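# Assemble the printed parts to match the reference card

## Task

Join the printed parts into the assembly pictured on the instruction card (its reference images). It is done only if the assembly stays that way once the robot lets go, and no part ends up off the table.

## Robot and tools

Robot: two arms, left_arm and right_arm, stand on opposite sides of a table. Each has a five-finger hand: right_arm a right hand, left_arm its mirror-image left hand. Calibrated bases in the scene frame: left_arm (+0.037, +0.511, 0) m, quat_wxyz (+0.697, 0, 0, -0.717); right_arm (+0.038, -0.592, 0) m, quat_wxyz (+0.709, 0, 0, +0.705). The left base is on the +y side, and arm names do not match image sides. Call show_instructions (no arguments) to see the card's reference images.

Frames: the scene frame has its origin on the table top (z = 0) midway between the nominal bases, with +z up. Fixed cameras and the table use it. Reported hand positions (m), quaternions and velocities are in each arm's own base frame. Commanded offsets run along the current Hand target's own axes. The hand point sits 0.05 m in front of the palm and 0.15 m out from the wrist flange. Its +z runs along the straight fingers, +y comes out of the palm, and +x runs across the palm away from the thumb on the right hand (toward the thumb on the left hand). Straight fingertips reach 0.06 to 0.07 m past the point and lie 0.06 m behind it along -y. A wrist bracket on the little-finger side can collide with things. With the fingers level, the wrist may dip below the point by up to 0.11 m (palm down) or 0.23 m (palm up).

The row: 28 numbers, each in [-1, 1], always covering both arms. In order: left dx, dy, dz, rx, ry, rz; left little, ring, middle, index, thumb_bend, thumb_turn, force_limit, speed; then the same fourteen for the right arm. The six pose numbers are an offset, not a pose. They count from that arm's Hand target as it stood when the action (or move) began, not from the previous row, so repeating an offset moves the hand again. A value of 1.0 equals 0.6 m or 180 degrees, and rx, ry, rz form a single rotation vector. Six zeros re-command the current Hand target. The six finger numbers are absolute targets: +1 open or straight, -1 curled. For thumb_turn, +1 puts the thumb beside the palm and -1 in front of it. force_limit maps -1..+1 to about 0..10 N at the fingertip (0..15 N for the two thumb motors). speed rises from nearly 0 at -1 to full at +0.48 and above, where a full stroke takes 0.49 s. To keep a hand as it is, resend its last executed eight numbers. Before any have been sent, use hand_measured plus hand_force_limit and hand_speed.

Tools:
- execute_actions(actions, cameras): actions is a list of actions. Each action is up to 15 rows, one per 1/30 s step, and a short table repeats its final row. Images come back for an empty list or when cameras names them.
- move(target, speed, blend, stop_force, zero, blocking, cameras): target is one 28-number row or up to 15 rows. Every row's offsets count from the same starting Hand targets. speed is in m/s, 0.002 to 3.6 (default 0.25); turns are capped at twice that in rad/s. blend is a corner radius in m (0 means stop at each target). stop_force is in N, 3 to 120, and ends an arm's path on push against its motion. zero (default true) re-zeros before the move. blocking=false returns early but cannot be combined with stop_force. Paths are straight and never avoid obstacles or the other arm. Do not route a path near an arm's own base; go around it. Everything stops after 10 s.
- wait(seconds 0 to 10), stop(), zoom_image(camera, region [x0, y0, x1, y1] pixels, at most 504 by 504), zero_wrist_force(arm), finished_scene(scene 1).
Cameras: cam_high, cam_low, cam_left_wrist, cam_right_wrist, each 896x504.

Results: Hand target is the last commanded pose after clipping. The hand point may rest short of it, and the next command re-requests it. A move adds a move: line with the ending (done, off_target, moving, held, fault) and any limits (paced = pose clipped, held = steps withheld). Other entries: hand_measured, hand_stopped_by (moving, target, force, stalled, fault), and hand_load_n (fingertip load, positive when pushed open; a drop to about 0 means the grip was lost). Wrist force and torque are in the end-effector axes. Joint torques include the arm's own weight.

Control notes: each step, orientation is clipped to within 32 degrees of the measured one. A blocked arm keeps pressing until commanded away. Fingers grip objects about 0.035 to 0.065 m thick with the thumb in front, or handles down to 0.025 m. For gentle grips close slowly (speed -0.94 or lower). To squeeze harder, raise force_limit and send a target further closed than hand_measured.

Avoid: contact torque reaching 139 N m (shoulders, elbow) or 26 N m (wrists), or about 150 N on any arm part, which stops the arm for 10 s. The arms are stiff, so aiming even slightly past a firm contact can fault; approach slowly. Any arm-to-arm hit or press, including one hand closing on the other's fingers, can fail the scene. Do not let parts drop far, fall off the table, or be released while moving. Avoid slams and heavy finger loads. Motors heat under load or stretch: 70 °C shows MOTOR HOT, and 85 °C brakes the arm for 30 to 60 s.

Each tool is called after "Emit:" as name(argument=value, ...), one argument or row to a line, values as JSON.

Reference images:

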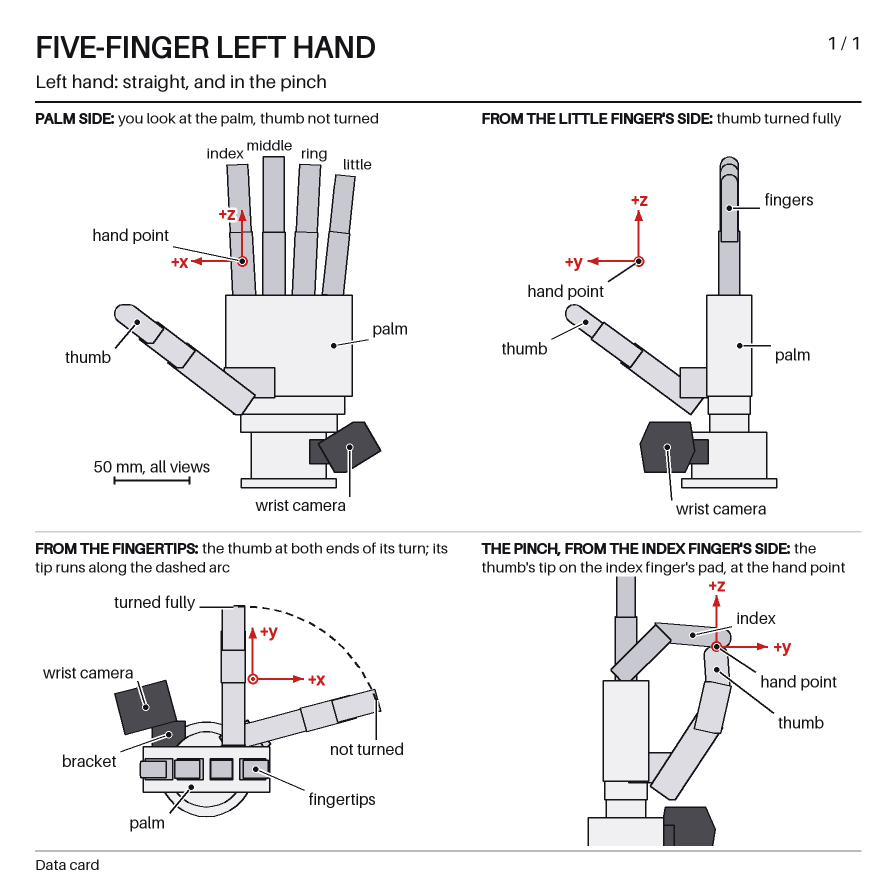

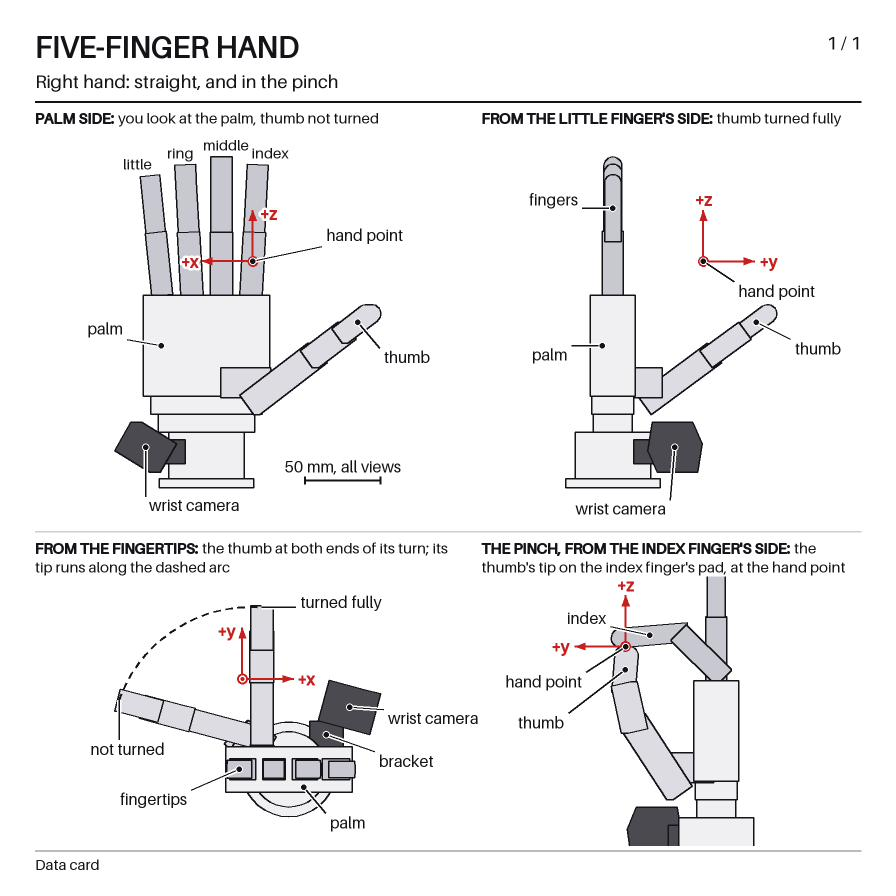

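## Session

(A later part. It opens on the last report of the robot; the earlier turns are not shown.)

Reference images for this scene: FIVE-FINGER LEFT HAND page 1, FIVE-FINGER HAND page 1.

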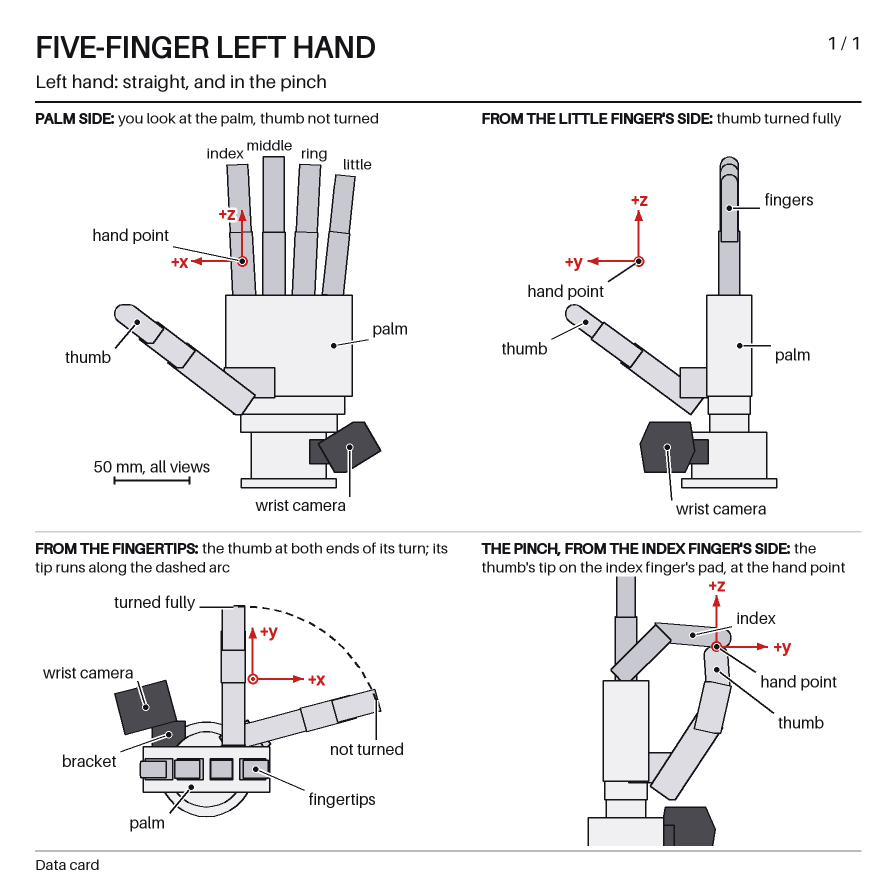

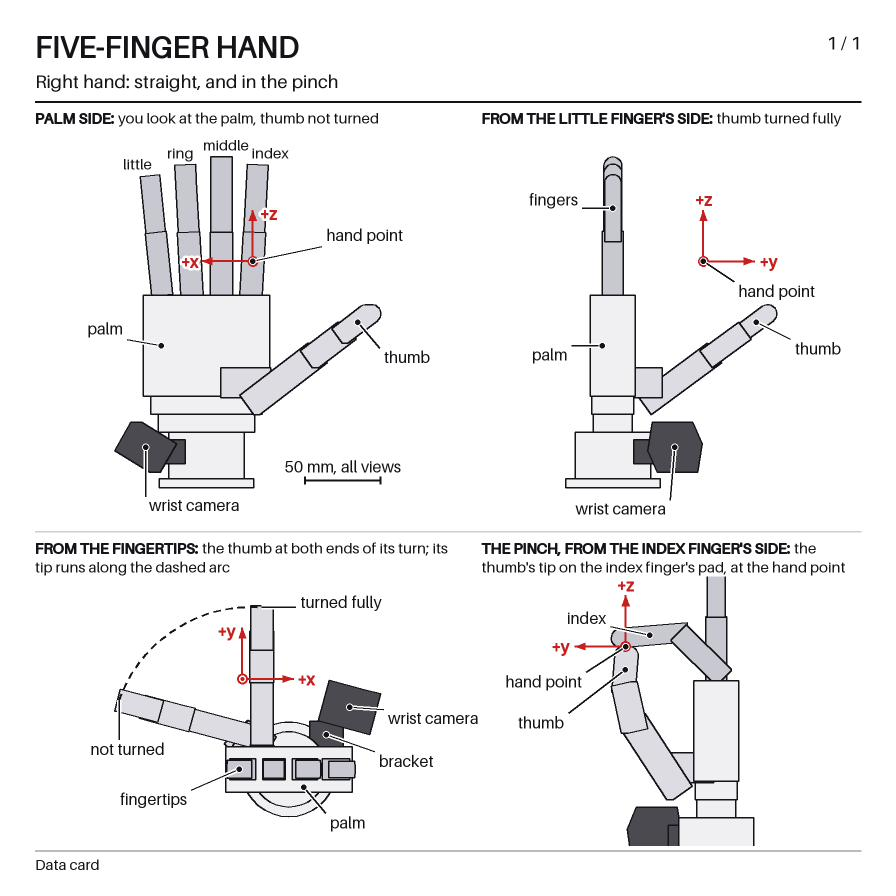

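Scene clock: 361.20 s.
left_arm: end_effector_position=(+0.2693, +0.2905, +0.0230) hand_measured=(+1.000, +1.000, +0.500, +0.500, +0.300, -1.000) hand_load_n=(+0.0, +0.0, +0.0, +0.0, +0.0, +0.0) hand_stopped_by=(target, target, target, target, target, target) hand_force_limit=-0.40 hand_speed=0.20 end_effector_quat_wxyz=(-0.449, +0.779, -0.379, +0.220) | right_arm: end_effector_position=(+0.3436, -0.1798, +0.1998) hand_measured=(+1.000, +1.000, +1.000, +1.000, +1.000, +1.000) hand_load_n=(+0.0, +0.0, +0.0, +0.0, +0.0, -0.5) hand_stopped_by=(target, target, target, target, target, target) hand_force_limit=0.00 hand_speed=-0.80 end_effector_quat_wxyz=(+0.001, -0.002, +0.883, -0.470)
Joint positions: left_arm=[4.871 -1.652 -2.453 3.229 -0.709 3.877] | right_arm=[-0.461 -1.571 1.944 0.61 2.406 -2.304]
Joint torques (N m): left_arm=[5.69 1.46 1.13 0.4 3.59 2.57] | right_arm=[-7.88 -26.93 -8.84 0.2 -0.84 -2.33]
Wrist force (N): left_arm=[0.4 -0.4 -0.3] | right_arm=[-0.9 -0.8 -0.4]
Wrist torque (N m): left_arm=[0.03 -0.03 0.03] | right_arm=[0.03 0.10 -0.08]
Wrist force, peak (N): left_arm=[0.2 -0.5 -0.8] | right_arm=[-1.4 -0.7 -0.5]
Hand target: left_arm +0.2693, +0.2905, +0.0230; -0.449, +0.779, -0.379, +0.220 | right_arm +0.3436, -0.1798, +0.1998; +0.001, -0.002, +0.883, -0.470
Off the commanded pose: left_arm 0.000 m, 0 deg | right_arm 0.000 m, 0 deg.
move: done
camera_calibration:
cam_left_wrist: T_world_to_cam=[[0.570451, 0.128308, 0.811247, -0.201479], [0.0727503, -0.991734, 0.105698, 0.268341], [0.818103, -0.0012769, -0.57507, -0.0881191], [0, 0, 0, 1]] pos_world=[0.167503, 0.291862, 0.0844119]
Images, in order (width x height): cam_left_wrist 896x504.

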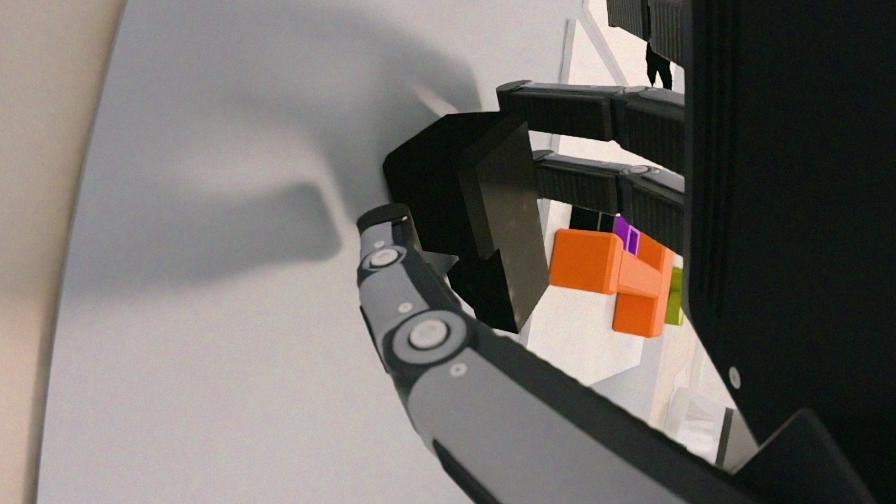

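Emit:
move(
  target=[-0.005,-0.0017,0.0029,0,0,0,1,1,0.5,0.5,0.3,-1,-0.4,0.2,0,0,0,0,0,0,1,1,1,1,1,1,0,-0.8],
  speed=0.05,
)

Emit:
move(
  target=[0,0,0,0,0,0,1,1,-0.1,-0.1,0.3,-1,-0.4,-0.9,0,0,0,0,0,0,1,1,1,1,1,1,0,-0.8],
  cameras=["cam_left_wrist"],
)

Scene clock: 379.60 s.
left_arm: end_effector_position=(+0.2691, +0.2940, +0.0230) hand_measured=(+1.000, +1.000, +0.500, +0.500, +0.300, -1.000) hand_load_n=(+0.0, +0.0, -0.5, +0.0, +0.0, +0.0) hand_stopped_by=(target, target, target, target, target, target) hand_force_limit=-0.40 hand_speed=0.20 end_effector_quat_wxyz=(-0.449, +0.779, -0.379, +0.220) | right_arm: end_effector_position=(+0.3436, -0.1798, +0.1998) hand_measured=(+1.000, +1.000, +1.000, +1.000, +1.000, +1.000) hand_load_n=(-0.5, +0.0, +0.0, +0.0, +0.0, +0.0) hand_stopped_by=(target, target, target, target, target, target) hand_force_limit=0.00 hand_speed=-0.80 end_effector_quat_wxyz=(+0.001, -0.002, +0.883, -0.470)
Joint positions: left_arm=[4.869 -1.659 -2.444 3.229 -0.71 3.875] | right_arm=[-0.461 -1.571 1.944 0.61 2.406 -2.304]
Joint torques (N m): left_arm=[-6.57 2.19 23.39 -2.87 -1.71 -2.36] | right_arm=[-7.02 -26.44 -9.1 0.35 -0.88 -2.28]
Wrist force (N): left_arm=[0.4 -0.1 -0.4] | right_arm=[-0.9 -0.6 -0.6]
Wrist torque (N m): left_arm=[0.07 -0.04 0.16] | right_arm=[0.07 0.12 -0.08]
Wrist force, peak (N): left_arm=[0.8 -0.2 -0.6] | right_arm=[-1.1 -1.1 -0.5]
Hand target: left_arm +0.2691, +0.2941, +0.0230; -0.449, +0.779, -0.379, +0.220 | right_arm +0.3436, -0.1798, +0.1998; +0.001, -0.002, +0.883, -0.470
Off the commanded pose: left_arm 0.000 m, 0 deg | right_arm 0.000 m, 0 deg.
move: done

Scene clock: 381.13 s.
left_arm: end_effector_position=(+0.2691, +0.2942, +0.0230) hand_measured=(+1.000, +1.000, +0.176, +0.148, +0.300, -1.000) hand_load_n=(+0.0, +0.0, +2.5, +5.0, +2.5, -1.0) hand_stopped_by=(target, target, force, force, target, target) hand_force_limit=-0.40 hand_speed=-0.90 end_effector_quat_wxyz=(-0.449, +0.779, -0.379, +0.220) | right_arm: end_effector_position=(+0.3436, -0.1798, +0.1998) hand_measured=(+1.000, +1.000, +1.000, +1.000, +1.000, +1.000) hand_load_n=(+0.0, -0.5, +0.0, +0.0, +0.0, +0.0) hand_stopped_by=(target, target, target, target, target, target) hand_force_limit=0.00 hand_speed=-0.80 end_effector_quat_wxyz=(+0.001, -0.002, +0.883, -0.470)
Joint positions: left_arm=[4.869 -1.66 -2.444 3.229 -0.71 3.875] | right_arm=[-0.461 -1.571 1.944 0.61 2.406 -2.304]
Joint torques (N m): left_arm=[-6.43 2.09 18.43 -2.79 -1.75 -2.13] | right_arm=[-7.38 -26.54 -8.77 0.31 -0.75 -2.22]
Wrist force (N): left_arm=[0.6 -6.1 -1.2] | right_arm=[-0.8 -1.0 -0.2]
Wrist torque (N m): left_arm=[0.23 -0.03 0.27] | right_arm=[-0.01 0.09 -0.08]
Wrist force, peak (N): left_arm=[0.3 -6.5 -1.1] | right_arm=[-1.3 -0.7 -0.2]
Hand target: left_arm +0.2691, +0.2941, +0.0230; -0.449, +0.779, -0.379, +0.220 | right_arm +0.3436, -0.1798, +0.1998; +0.001, -0.002, +0.883, -0.470
Off the commanded pose: left_arm 0.000 m, 0 deg | right_arm 0.000 m, 0 deg.
move: done
camera_calibration:
cam_left_wrist: T_world_to_cam=[[0.570487, 0.128309, 0.811222, -0.201775], [0.0728385, -0.991733, 0.105637, 0.271924], [0.818071, -0.00117645, -0.575117, -0.0878891], [0, 0, 0, 1]] pos_world=[0.167203, 0.295462, 0.0844122]
Images, in order (width x height): cam_left_wrist 896x504.

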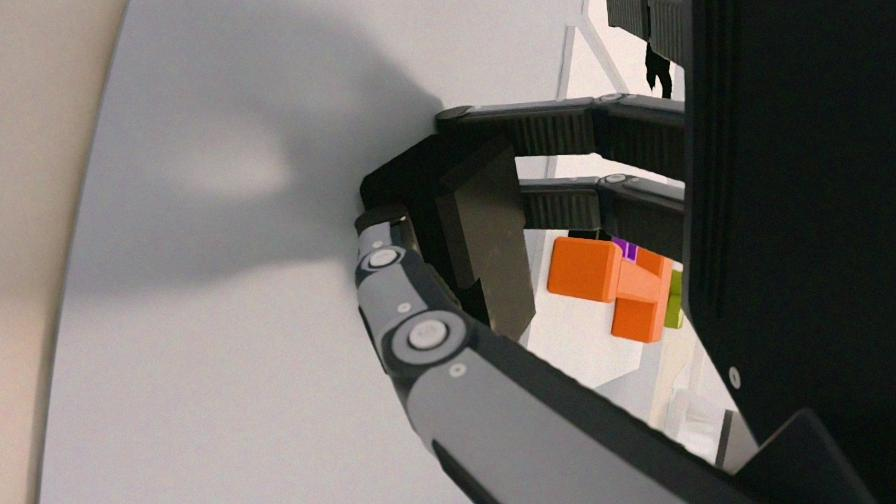

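Emit:
move(
  target=[0,-0.0866,-0.05,0,0,0,1,1,-0.1,-0.1,0.3,-1,-0.4,-0.9,0,0,0,0,0,0,1,1,1,1,1,1,0,-0.8],
  speed=0.06,
  cameras=["cam_left_wrist","cam_low"],
)

Scene clock: 386.00 s.
left_arm: end_effector_position=(+0.2690, +0.2943, +0.0829) hand_measured=(+1.000, +1.000, +0.176, +0.148, +0.302, -1.000) hand_load_n=(+0.0, -0.5, +0.0, +4.5, +3.0, -1.0) hand_stopped_by=(target, target, force, force, target, target) hand_force_limit=-0.40 hand_speed=-0.90 end_effector_quat_wxyz=(-0.449, +0.779, -0.379, +0.220) | right_arm: end_effector_position=(+0.3436, -0.1798, +0.1998) hand_measured=(+1.000, +1.000, +1.000, +1.000, +1.000, +1.000) hand_load_n=(+0.0, +0.0, +0.0, +0.0, +0.0, +0.0) hand_stopped_by=(target, target, target, target, target, target) hand_force_limit=0.00 hand_speed=-0.80 end_effector_quat_wxyz=(+0.001, -0.002, +0.883, -0.470)
Joint positions: left_arm=[4.869 -1.502 -2.373 3 -0.71 3.875] | right_arm=[-0.461 -1.571 1.944 0.61 2.406 -2.304]
Joint torques (N m): left_arm=[6.36 25.24 27.12 -2.81 3.65 2.53] | right_arm=[-7.11 -26.57 -8.81 0.37 -0.75 -2.12]
Wrist force (N): left_arm=[0.4 -0.2 -0.4] | right_arm=[-1.1 -0.7 -0.5]
Wrist torque (N m): left_arm=[0.04 -0.02 0.03] | right_arm=[0.04 0.14 -0.09]
Wrist force, peak (N): left_arm=[0.6 -6.3 -1.5] | right_arm=[-1.1 -1.1 -0.4]
Hand target: left_arm +0.2690, +0.2943, +0.0830; -0.449, +0.779, -0.379, +0.220 | right_arm +0.3436, -0.1798, +0.1998; +0.001, -0.002, +0.883, -0.470
Off the commanded pose: left_arm 0.000 m, 0 deg | right_arm 0.000 m, 0 deg.
move: done
camera_calibration:
cam_left_wrist: T_world_to_cam=[[0.570451, 0.128308, 0.811247, -0.25039], [0.0727503, -0.991734, 0.105698, 0.265801], [0.818103, -0.0012769, -0.57507, -0.0534221], [0, 0, 0, 1]] pos_world=[0.167203, 0.295662, 0.144312]
Images, in order (width x height): cam_low 896x504, cam_left_wrist 896x504.

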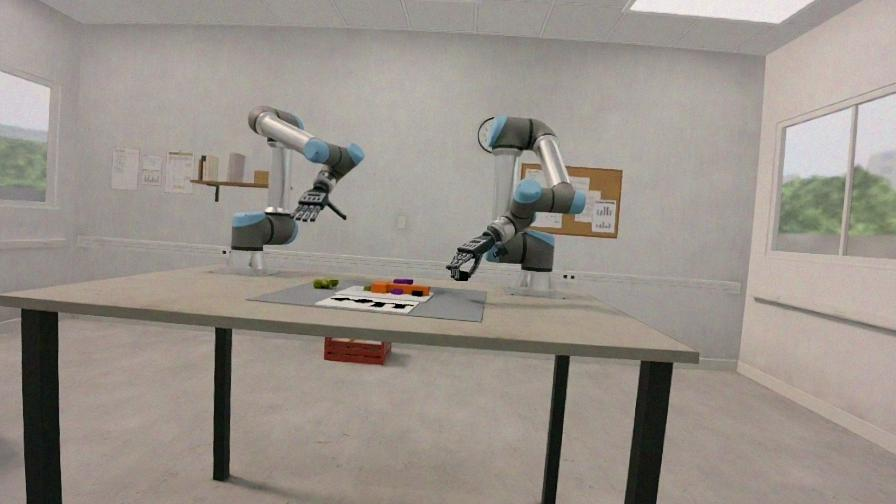

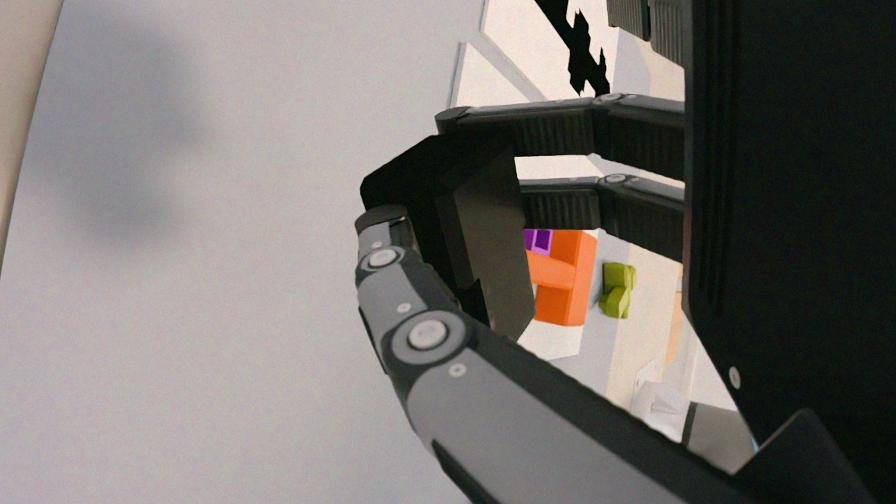

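Emit:
move(
  target=[0,0,0,0,0,0,1,1,-0.3,-0.1,0.3,-1,-0.6,-0.95,0,0,0,0,0,0,1,1,1,1,1,1,0,-0.8],
  cameras=["cam_left_wrist"],
)

Emit:
zoom_image(
  camera="cam_left_wrist",
  region=[340, 90, 560, 350],
)

Scene clock: 389.67 s.
left_arm: end_effector_position=(+0.2690, +0.2943, +0.0830) hand_measured=(+1.000, +1.000, +0.158, +0.148, +0.302, -1.000) hand_load_n=(+0.0, +0.0, +3.5, +3.0, +4.5, +0.0) hand_stopped_by=(target, target, force, force, target, target) hand_force_limit=-0.60 hand_speed=-0.95 end_effector_quat_wxyz=(-0.449, +0.779, -0.379, +0.220) | right_arm: end_effector_position=(+0.3436, -0.1798, +0.1998) hand_measured=(+1.000, +1.000, +1.000, +1.000, +1.000, +1.000) hand_load_n=(+0.0, +0.0, +0.0, +0.0, +0.0, +0.0) hand_stopped_by=(target, target, target, target, target, target) hand_force_limit=0.00 hand_speed=-0.80 end_effector_quat_wxyz=(+0.001, -0.002, +0.883, -0.470)
Joint positions: left_arm=[4.869 -1.502 -2.373 3 -0.71 3.875] | right_arm=[-0.461 -1.571 1.944 0.61 2.406 -2.304]
Joint torques (N m): left_arm=[5.97 25.09 27.06 -2.85 3.69 2.55] | right_arm=[-7.46 -26.34 -8.62 0.45 -0.73 -2.03]
Wrist force (N): left_arm=[0.1 0.1 -0.5] | right_arm=[-0.9 -0.7 -0.4]
Wrist torque (N m): left_arm=[0.10 0.02 0.00] | right_arm=[0.05 0.11 -0.08]
Wrist force, peak (N): left_arm=[0.2 -0.4 -0.7] | right_arm=[-1.3 -0.8 -0.3]
Hand target: left_arm +0.2690, +0.2943, +0.0830; -0.449, +0.779, -0.379, +0.220 | right_arm +0.3436, -0.1798, +0.1998; +0.001, -0.002, +0.883, -0.470
Off the commanded pose: left_arm 0.000 m, 0 deg | right_arm 0.000 m, 0 deg.
move: done
camera_calibration:
cam_left_wrist: T_world_to_cam=[[0.570451, 0.128308, 0.811247, -0.250471], [0.0727503, -0.991734, 0.105698, 0.26579], [0.818103, -0.0012769, -0.57507, -0.0533646], [0, 0, 0, 1]] pos_world=[0.167203, 0.295662, 0.144412]
Images, in order (width x height): cam_left_wrist 896x504.

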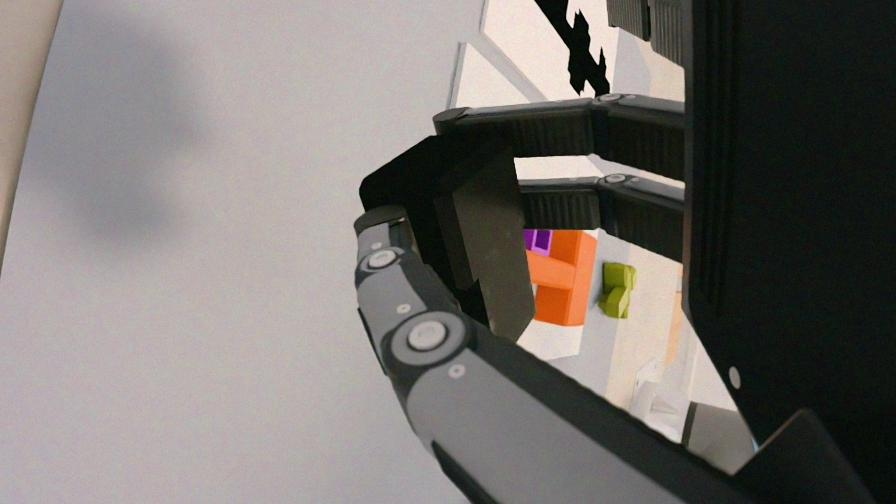

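Scaled by 1.938 from the camera's 896x504 image, which has a finer 1280x720 frame.

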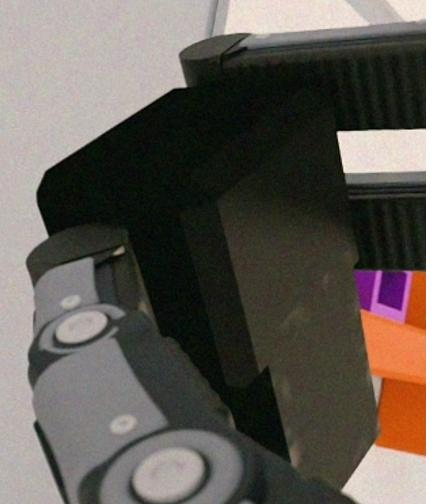

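Emit:
move(
  target=[0.0623,-0.1157,0.177,0,0.1896,0.1094,1,1,-0.3,-0.1,0.3,-1,-0.6,-0.95,-0.3157,-0.1225,0.2033,-0.0152,-0.2675,-0.1898,1,1,1,1,1,1,0,-0.8],
  speed=0.15,
  cameras=["all"],
)

Scene clock: 442.37 s.
left_arm: end_effector_position=(+0.3918, +0.3427, +0.0900) hand_measured=(+1.000, +1.000, +0.158, +0.148, +0.302, -1.000) hand_load_n=(+0.0, +0.0, +3.5, +3.0, +4.5, +0.0) hand_stopped_by=(target, target, force, force, target, target) hand_force_limit=-0.60 hand_speed=-0.95 end_effector_quat_wxyz=(-0.349, +0.605, -0.619, +0.359) | right_arm: end_effector_position=(+0.5336, -0.3210, +0.1925) hand_measured=(+1.000, +1.000, +1.000, +1.000, +1.000, +1.000) hand_load_n=(+0.0, +0.0, +0.0, +0.0, -0.5, +0.0) hand_stopped_by=(target, target, target, target, target, target) hand_force_limit=0.00 hand_speed=-0.80 end_effector_quat_wxyz=(+0.222, -0.442, +0.778, -0.388)
Joint positions: left_arm=[4.529 -2.06 -1.756 2.51 -0.543 4.402] | right_arm=[-0.905 -1.275 1.534 0.419 1.277 -3.369]
Joint torques (N m): left_arm=[-5.65 20.7 26.98 -3.74 4.08 2.8] | right_arm=[-7.95 -26.06 -26.5 2.1 -2.17 -2.63]
Wrist force (N): left_arm=[0.3 -0.3 -0.4] | right_arm=[-1.0 -0.4 -0.4]
Wrist torque (N m): left_arm=[0.04 0.00 0.03] | right_arm=[0.10 0.12 -0.06]
Wrist force, peak (N): left_arm=[0.4 -0.9 -0.5] | right_arm=[-1.0 -1.0 -0.6]
Hand target: left_arm +0.3918, +0.3428, +0.0900; -0.349, +0.605, -0.619, +0.359 | right_arm +0.5337, -0.3211, +0.1925; +0.222, -0.442, +0.778, -0.388
Off the commanded pose: left_arm 0.000 m, 0 deg | right_arm 0.000 m, 0 deg.
move: done
camera_calibration:
cam_left_wrist: T_world_to_cam=[[0.52071, -0.26296, 0.812227, -0.178936], [-0.573242, -0.81271, 0.104383, 0.496004], [0.632656, -0.519956, -0.573926, 0.100616], [0, 0, 0, 1]] pos_world=[0.313849, 0.408371, 0.151308]
cam_right_wrist: T_world_to_cam=[[-0.646064, 0.0671107, -0.760327, 0.515216], [-0.00938486, 0.995353, 0.09583, 0.31075], [0.763225, 0.0690479, -0.642432, -0.145365], [0, 0, 0, 1]] pos_world=[0.446725, -0.333846, 0.268566]

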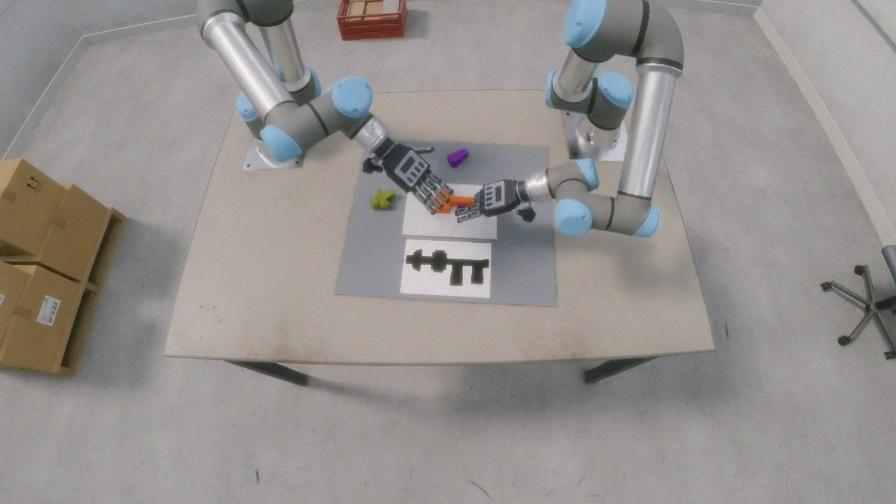

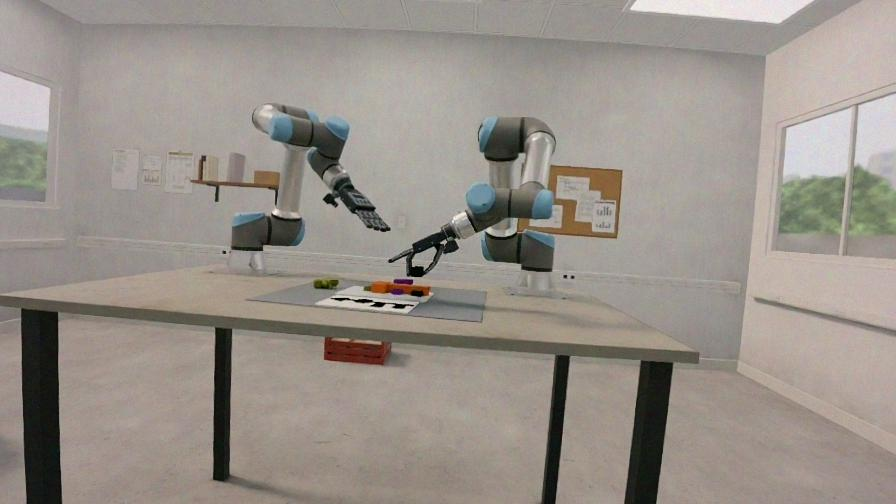

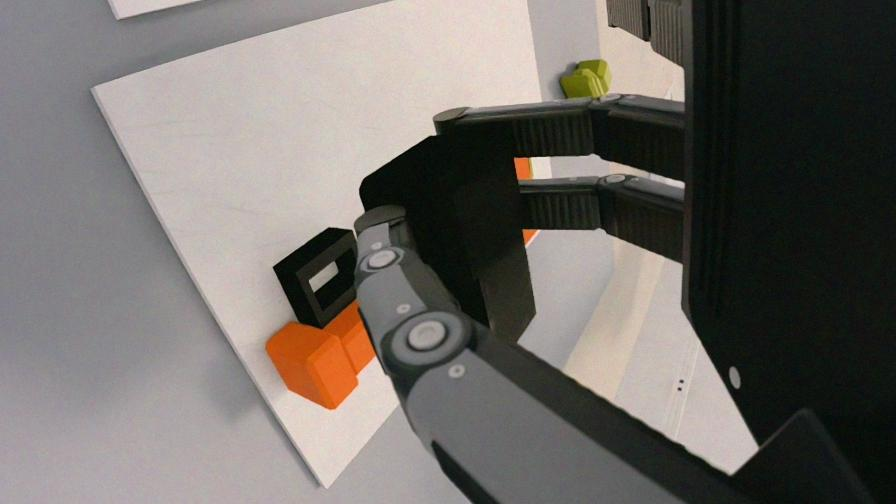

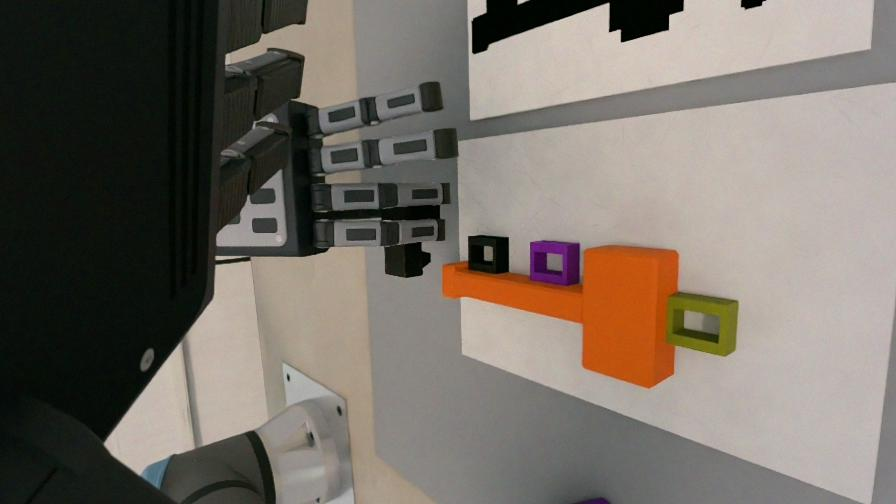

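Emit:
zoom_image(
  camera="cam_right_wrist",
  region=[370, 210, 600, 320],
)

Emit:
zoom_image(
  camera="cam_left_wrist",
  region=[250, 210, 390, 420],
)

Scaled by 2.191 from the camera's 896x504 image, which has a finer 1280x720 frame.

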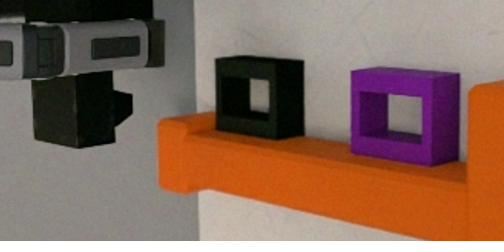

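Scaled by 2.400 from the camera's 896x504 image, which has a finer 1280x720 frame.

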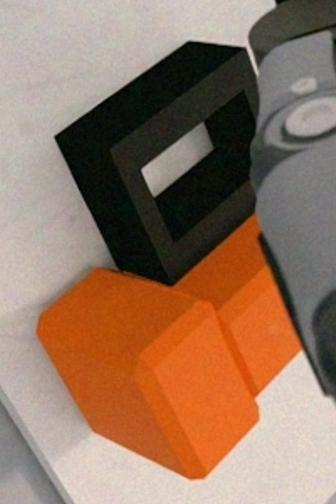

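Emit:
zoom_image(
  camera="cam_right_wrist",
  region=[375, 205, 455, 290],
)

Emit:
zoom_image(
  camera="cam_right_wrist",
  region=[440, 220, 540, 300],
)

Scaled by 5.929 from the camera's 896x504 image, which has a finer 1280x720 frame.

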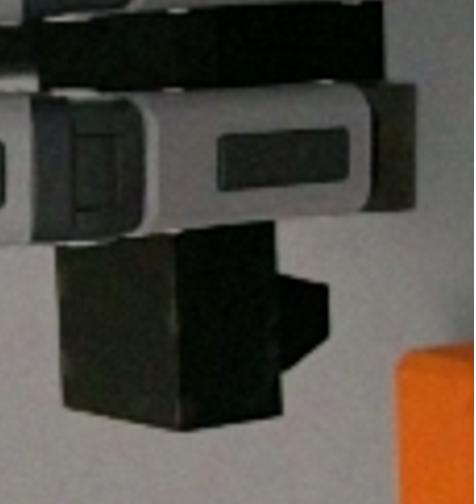

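Scaled by 5.040 from the camera's 896x504 image, which has a finer 1280x720 frame.

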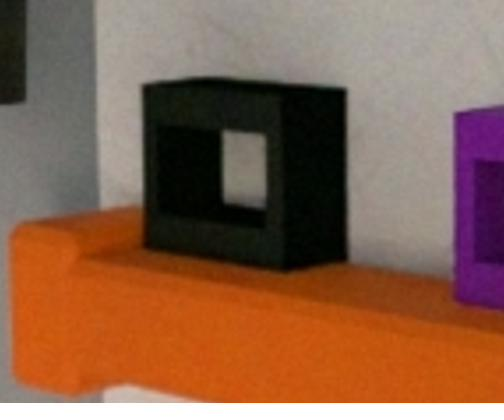

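Emit:
move(
  target=[0.0048,0.0633,0.0403,0,0.0072,0.0042,1,1,-0.3,-0.1,0.3,-1,-0.6,-0.95,0,0,0,0,0,0,1,1,1,1,1,1,0,-0.8],
  speed=0.06,
  stop_force=5,
  cameras=["cam_left_wrist","cam_right_wrist"],
)

Emit:
zoom_image(
  camera="cam_right_wrist",
  region=[420, 215, 540, 305],
)

Emit:
zoom_image(
  camera="cam_left_wrist",
  region=[330, 120, 560, 370],
)

Scene clock: 522.77 s.
left_arm: end_effector_position=(+0.3938, +0.3397, +0.0451) hand_measured=(+1.000, +1.000, +0.158, +0.148, +0.302, -1.000) hand_load_n=(+0.0, +0.0, +3.5, +3.5, +4.5, +0.0) hand_stopped_by=(target, target, force, force, target, target) hand_force_limit=-0.60 hand_speed=-0.95 end_effector_quat_wxyz=(-0.344, +0.597, -0.627, +0.364) | right_arm: end_effector_position=(+0.5337, -0.3211, +0.1925) hand_measured=(+1.000, +1.000, +1.000, +1.000, +1.000, +1.000) hand_load_n=(+0.0, +0.0, +0.0, +0.0, -0.5, +0.0) hand_stopped_by=(target, target, target, target, target, target) hand_force_limit=0.00 hand_speed=-0.80 end_effector_quat_wxyz=(+0.222, -0.442, +0.778, -0.388)
Joint positions: left_arm=[4.523 -2.143 -1.775 2.58 -0.538 4.44] | right_arm=[-0.905 -1.275 1.534 0.42 1.277 -3.369]
Joint torques (N m): left_arm=[-6.91 23.23 3.17 -0.69 4.07 2.53] | right_arm=[-7.27 -25 -26.33 2.23 -2.1 -2.5]
Wrist force (N): left_arm=[0.3 -0.1 -0.5] | right_arm=[-1.1 -0.7 -0.2]
Wrist torque (N m): left_arm=[0.07 0.01 0.01] | right_arm=[0.05 0.13 -0.08]
Wrist force, peak (N): left_arm=[0.4 -0.9 -0.8] | right_arm=[-1.3 -0.8 -0.4]
Hand target: left_arm +0.3938, +0.3397, +0.0451; -0.344, +0.597, -0.627, +0.364 | right_arm +0.5337, -0.3211, +0.1925; +0.222, -0.442, +0.778, -0.388
Off the commanded pose: left_arm 0.000 m, 0 deg | right_arm 0.000 m, 0 deg.
move: done
camera_calibration:
cam_left_wrist: T_world_to_cam=[[0.513564, -0.276772, 0.812188, -0.136742], [-0.594533, -0.797285, 0.104242, 0.50254], [0.618694, -0.536408, -0.574007, 0.08316], [0, 0, 0, 1]] pos_world=[0.317552, 0.407429, 0.106409]
cam_right_wrist: T_world_to_cam=[[-0.64619, 0.066979, -0.760232, 0.515274], [-0.009759, 0.995335, 0.0959874, 0.310968], [0.763114, 0.0694452, -0.642522, -0.145229], [0, 0, 0, 1]] pos_world=[0.446826, -0.333944, 0.268565]
Images, in order (width x height): cam_left_wrist 896x504, cam_right_wrist 896x504.

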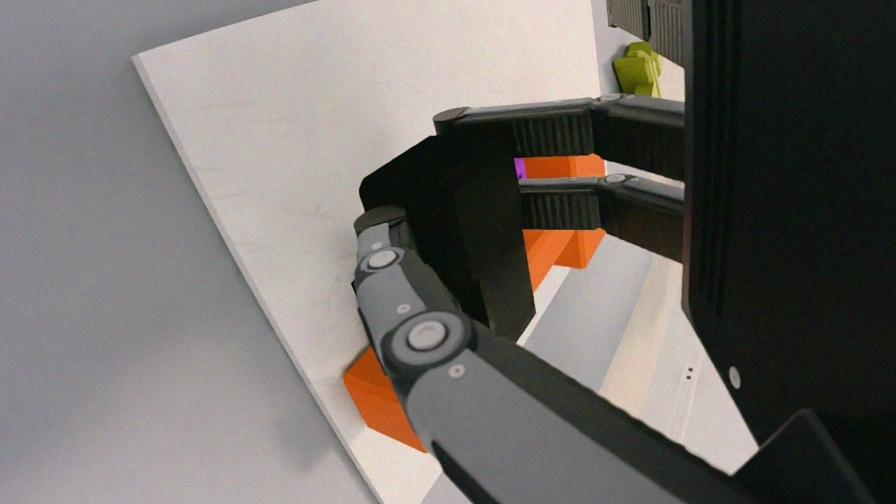

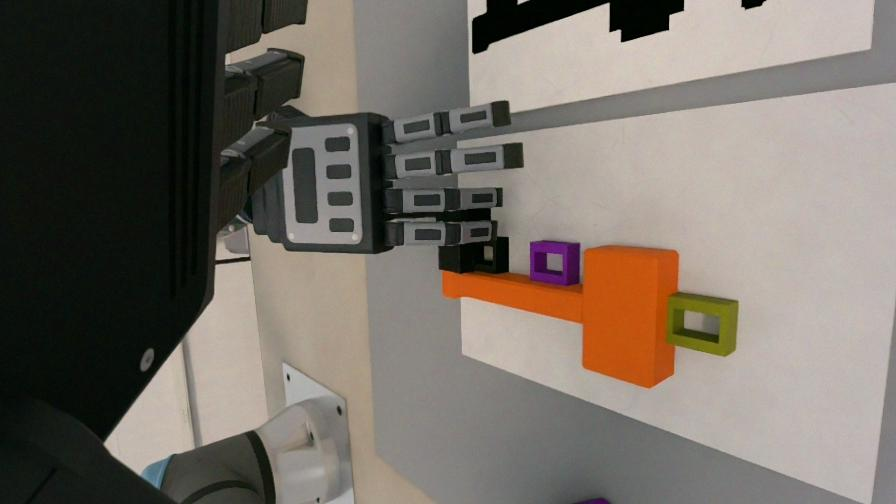

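Scaled by 4.200 from the camera's 896x504 image, which has a finer 1280x720 frame.

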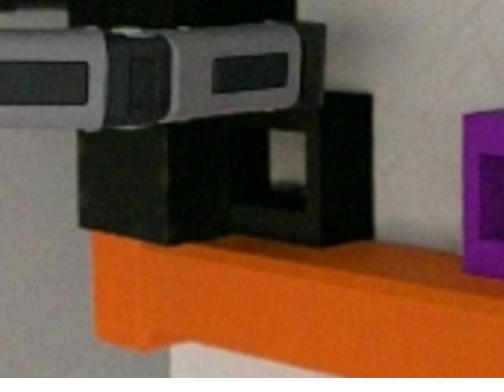

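Scaled by 2.016 from the camera's 896x504 image, which has a finer 1280x720 frame.

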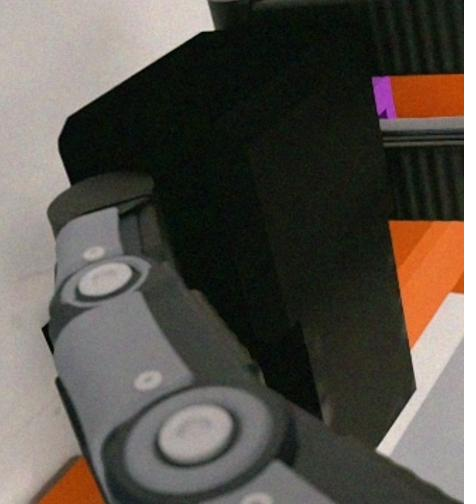

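Emit:
zoom_image(
  camera="cam_right_wrist",
  region=[432, 222, 516, 282],
)

Scaled by 6.000 from the camera's 896x504 image, which has a finer 1280x720 frame.

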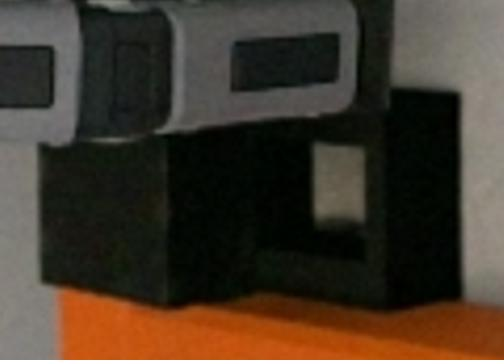

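Emit:
move(
  target=[
    [0.0018,0,0,0,0,0,1,1,-0.3,-0.1,0.3,-1,-0.6,-0.95,0,0,0,0,0,0,1,1,1,1,1,1,0,-0.8],
    [0.0018,0.026,0.015,0,0,0,1,1,-0.3,-0.1,0.3,-1,-0.6,-0.95,0,0,0,0,0,0,1,1,1,1,1,1,0,-0.8],
  ],
  speed=0.02,
  stop_force=4,
  cameras=["cam_left_wrist","cam_right_wrist","cam_low"],
)

Emit:
zoom_image(
  camera="cam_right_wrist",
  region=[432, 222, 516, 282],
)

Scene clock: 541.07 s.
left_arm: end_effector_position=(+0.3937, +0.3386, +0.0275) hand_measured=(+1.000, +1.000, +0.158, +0.148, +0.302, -1.000) hand_load_n=(+0.0, +0.0, +3.5, +3.5, +4.0, +0.0) hand_stopped_by=(target, target, force, force, target, target) hand_force_limit=-0.60 hand_speed=-0.95 end_effector_quat_wxyz=(-0.344, +0.597, -0.627, +0.364) | right_arm: end_effector_position=(+0.5337, -0.3211, +0.1925) hand_measured=(+1.000, +1.000, +1.000, +1.000, +1.000, +1.000) hand_load_n=(-0.5, +0.0, +0.0, +0.0, +0.0, +0.0) hand_stopped_by=(target, target, target, target, target, target) hand_force_limit=0.00 hand_speed=-0.80 end_effector_quat_wxyz=(+0.222, -0.442, +0.778, -0.388)
Joint positions: left_arm=[4.522 -2.172 -1.786 2.62 -0.538 4.439] | right_arm=[-0.905 -1.275 1.534 0.42 1.277 -3.369]
Joint torques (N m): left_arm=[-6.37 49.17 13.82 -3.67 -1.29 -1.38] | right_arm=[-7.86 -24.67 -26.41 2.23 -2.13 -2.53]
Wrist force (N): left_arm=[-0.2 -2.5 -1.7] | right_arm=[-1.0 -0.6 -0.5]
Wrist torque (N m): left_arm=[0.06 0.02 0.16] | right_arm=[0.08 0.12 -0.07]
Wrist force, peak (N): left_arm=[0.6 -5.1 -4.2] | right_arm=[-1.4 -0.9 -0.2]
Hand target: left_arm +0.3937, +0.3386, +0.0276; -0.344, +0.597, -0.627, +0.364 | right_arm +0.5337, -0.3211, +0.1925; +0.222, -0.442, +0.778, -0.388
Off the commanded pose: left_arm 0.000 m, 0 deg | right_arm 0.000 m, 0 deg.
move: contact (left_arm); path passed 1 of 2 targets
camera_calibration:
cam_left_wrist: T_world_to_cam=[[0.513496, -0.276715, 0.812251, -0.122868], [-0.59459, -0.797237, 0.104293, 0.503401], [0.618697, -0.53651, -0.573909, 0.0725027], [0, 0, 0, 1]] pos_world=[0.317552, 0.406229, 0.0889083]
cam_right_wrist: T_world_to_cam=[[-0.64619, 0.066979, -0.760232, 0.515274], [-0.009759, 0.995335, 0.0959874, 0.310968], [0.763114, 0.0694452, -0.642522, -0.145229], [0, 0, 0, 1]] pos_world=[0.446826, -0.333944, 0.268565]
Images, in order (width x height): cam_low 896x504, cam_left_wrist 896x504, cam_right_wrist 896x504.

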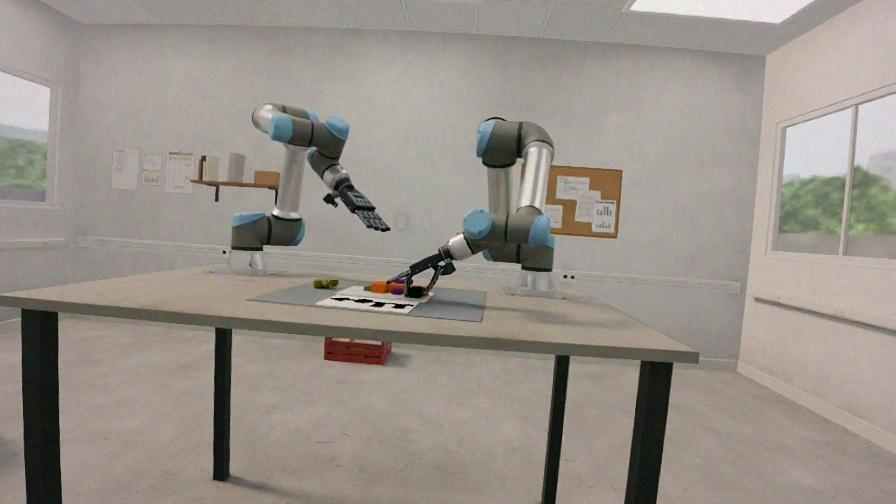

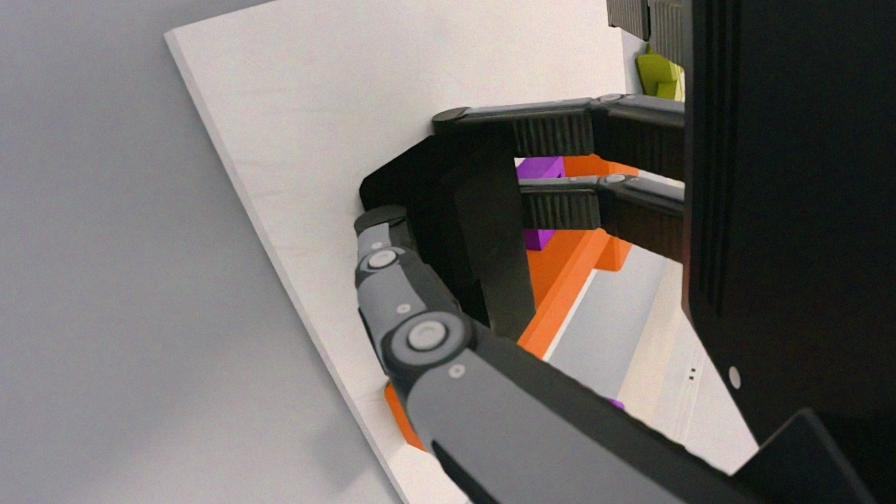

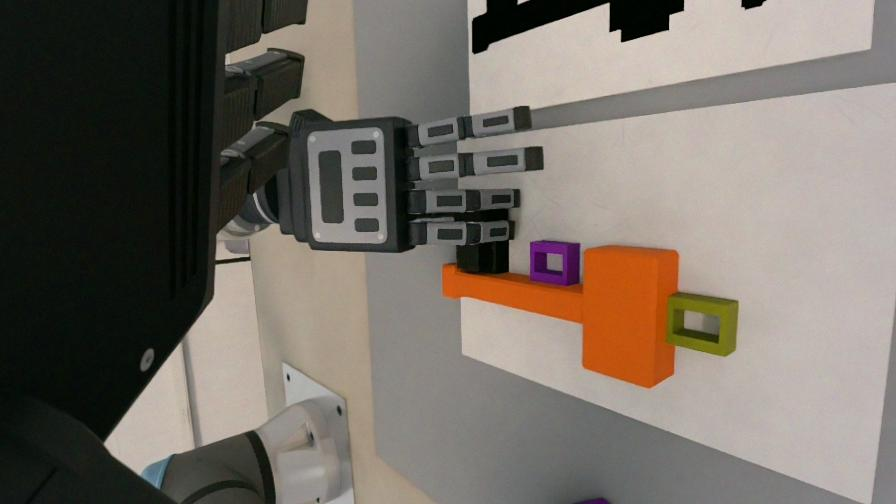

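Scaled by 6.000 from the camera's 896x504 image, which has a finer 1280x720 frame.

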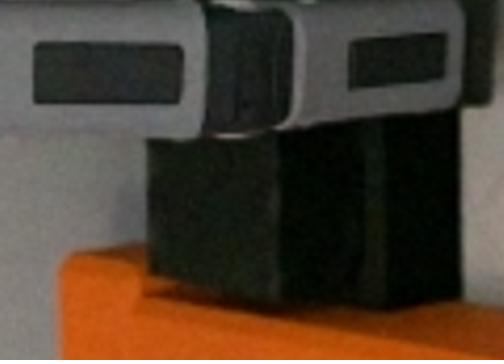

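Emit:
move(
  target=[0,0.0043,0.0025,0,0,0,1,1,-0.3,-0.1,0.3,-1,-0.6,-0.95,0,0,0,0,0,0,1,1,1,1,1,1,0,-0.8],
  speed=0.01,
  stop_force=8,
  cameras=["cam_right_wrist"],
)

Emit:
zoom_image(
  camera="cam_right_wrist",
  region=[432, 222, 516, 282],
)

Scene clock: 548.90 s.
left_arm: end_effector_position=(+0.3938, +0.3386, +0.0273) hand_measured=(+1.000, +1.000, +0.158, +0.148, +0.302, -1.000) hand_load_n=(+0.0, +0.0, +3.0, +3.0, +4.0, +0.5) hand_stopped_by=(target, target, force, force, target, target) hand_force_limit=-0.60 hand_speed=-0.95 end_effector_quat_wxyz=(-0.344, +0.597, -0.627, +0.364) | right_arm: end_effector_position=(+0.5337, -0.3211, +0.1925) hand_measured=(+1.000, +1.000, +1.000, +1.000, +1.000, +1.000) hand_load_n=(+0.0, +0.0, +0.0, +0.0, +0.0, +0.0) hand_stopped_by=(target, target, target, target, target, target) hand_force_limit=0.00 hand_speed=-0.80 end_effector_quat_wxyz=(+0.222, -0.442, +0.778, -0.388)
Joint positions: left_arm=[4.522 -2.172 -1.786 2.621 -0.538 4.439] | right_arm=[-0.905 -1.275 1.534 0.42 1.277 -3.369]
Joint torques (N m): left_arm=[-4.2 47.09 15.24 -2.79 -1.19 1.47] | right_arm=[-7.4 -24.08 -26.36 2.21 -2.06 -2.39]
Wrist force (N): left_arm=[1.3 -7.0 -5.6] | right_arm=[-0.8 -0.8 -0.6]
Wrist torque (N m): left_arm=[0.29 -0.05 0.27] | right_arm=[0.05 0.10 -0.06]
Wrist force, peak (N): left_arm=[1.8 -13.1 -11.1] | right_arm=[-1.3 -0.8 -0.7]
Hand target: left_arm +0.3938, +0.3387, +0.0273; -0.344, +0.597, -0.627, +0.364 (not the last commanded pose) | right_arm +0.5337, -0.3211, +0.1925; +0.222, -0.442, +0.778, -0.388
Off the commanded pose: left_arm 0.003 m, 0 deg | right_arm 0.000 m, 0 deg.
move: contact (left_arm)
camera_calibration:
cam_right_wrist: T_world_to_cam=[[-0.64619, 0.066979, -0.760232, 0.515274], [-0.009759, 0.995335, 0.0959874, 0.310968], [0.763114, 0.0694452, -0.642522, -0.145229], [0, 0, 0, 1]] pos_world=[0.446826, -0.333944, 0.268565]
Images, in order (width x height): cam_right_wrist 896x504.

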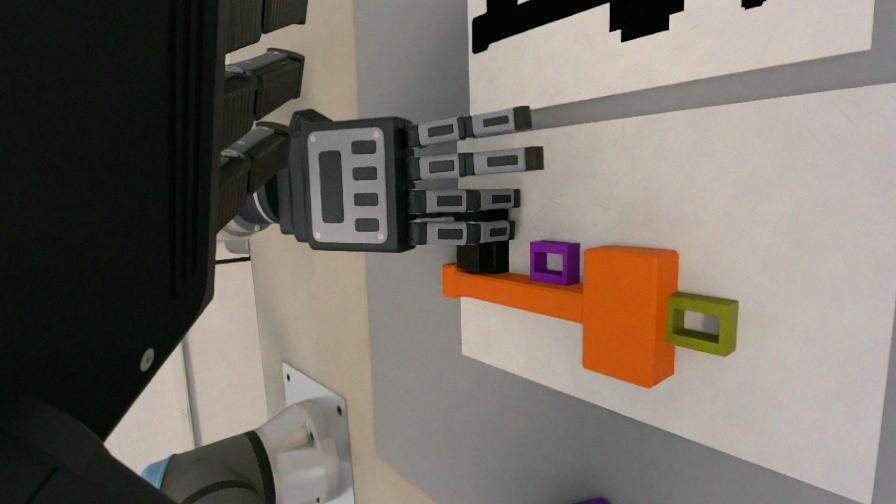

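Scaled by 6.000 from the camera's 896x504 image, which has a finer 1280x720 frame.

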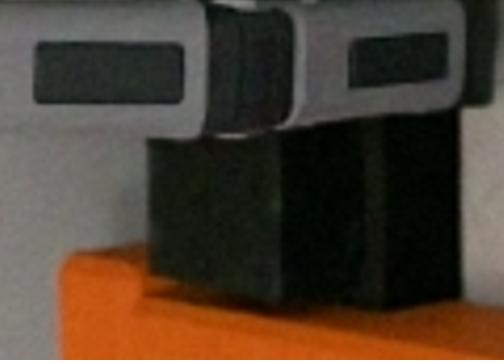

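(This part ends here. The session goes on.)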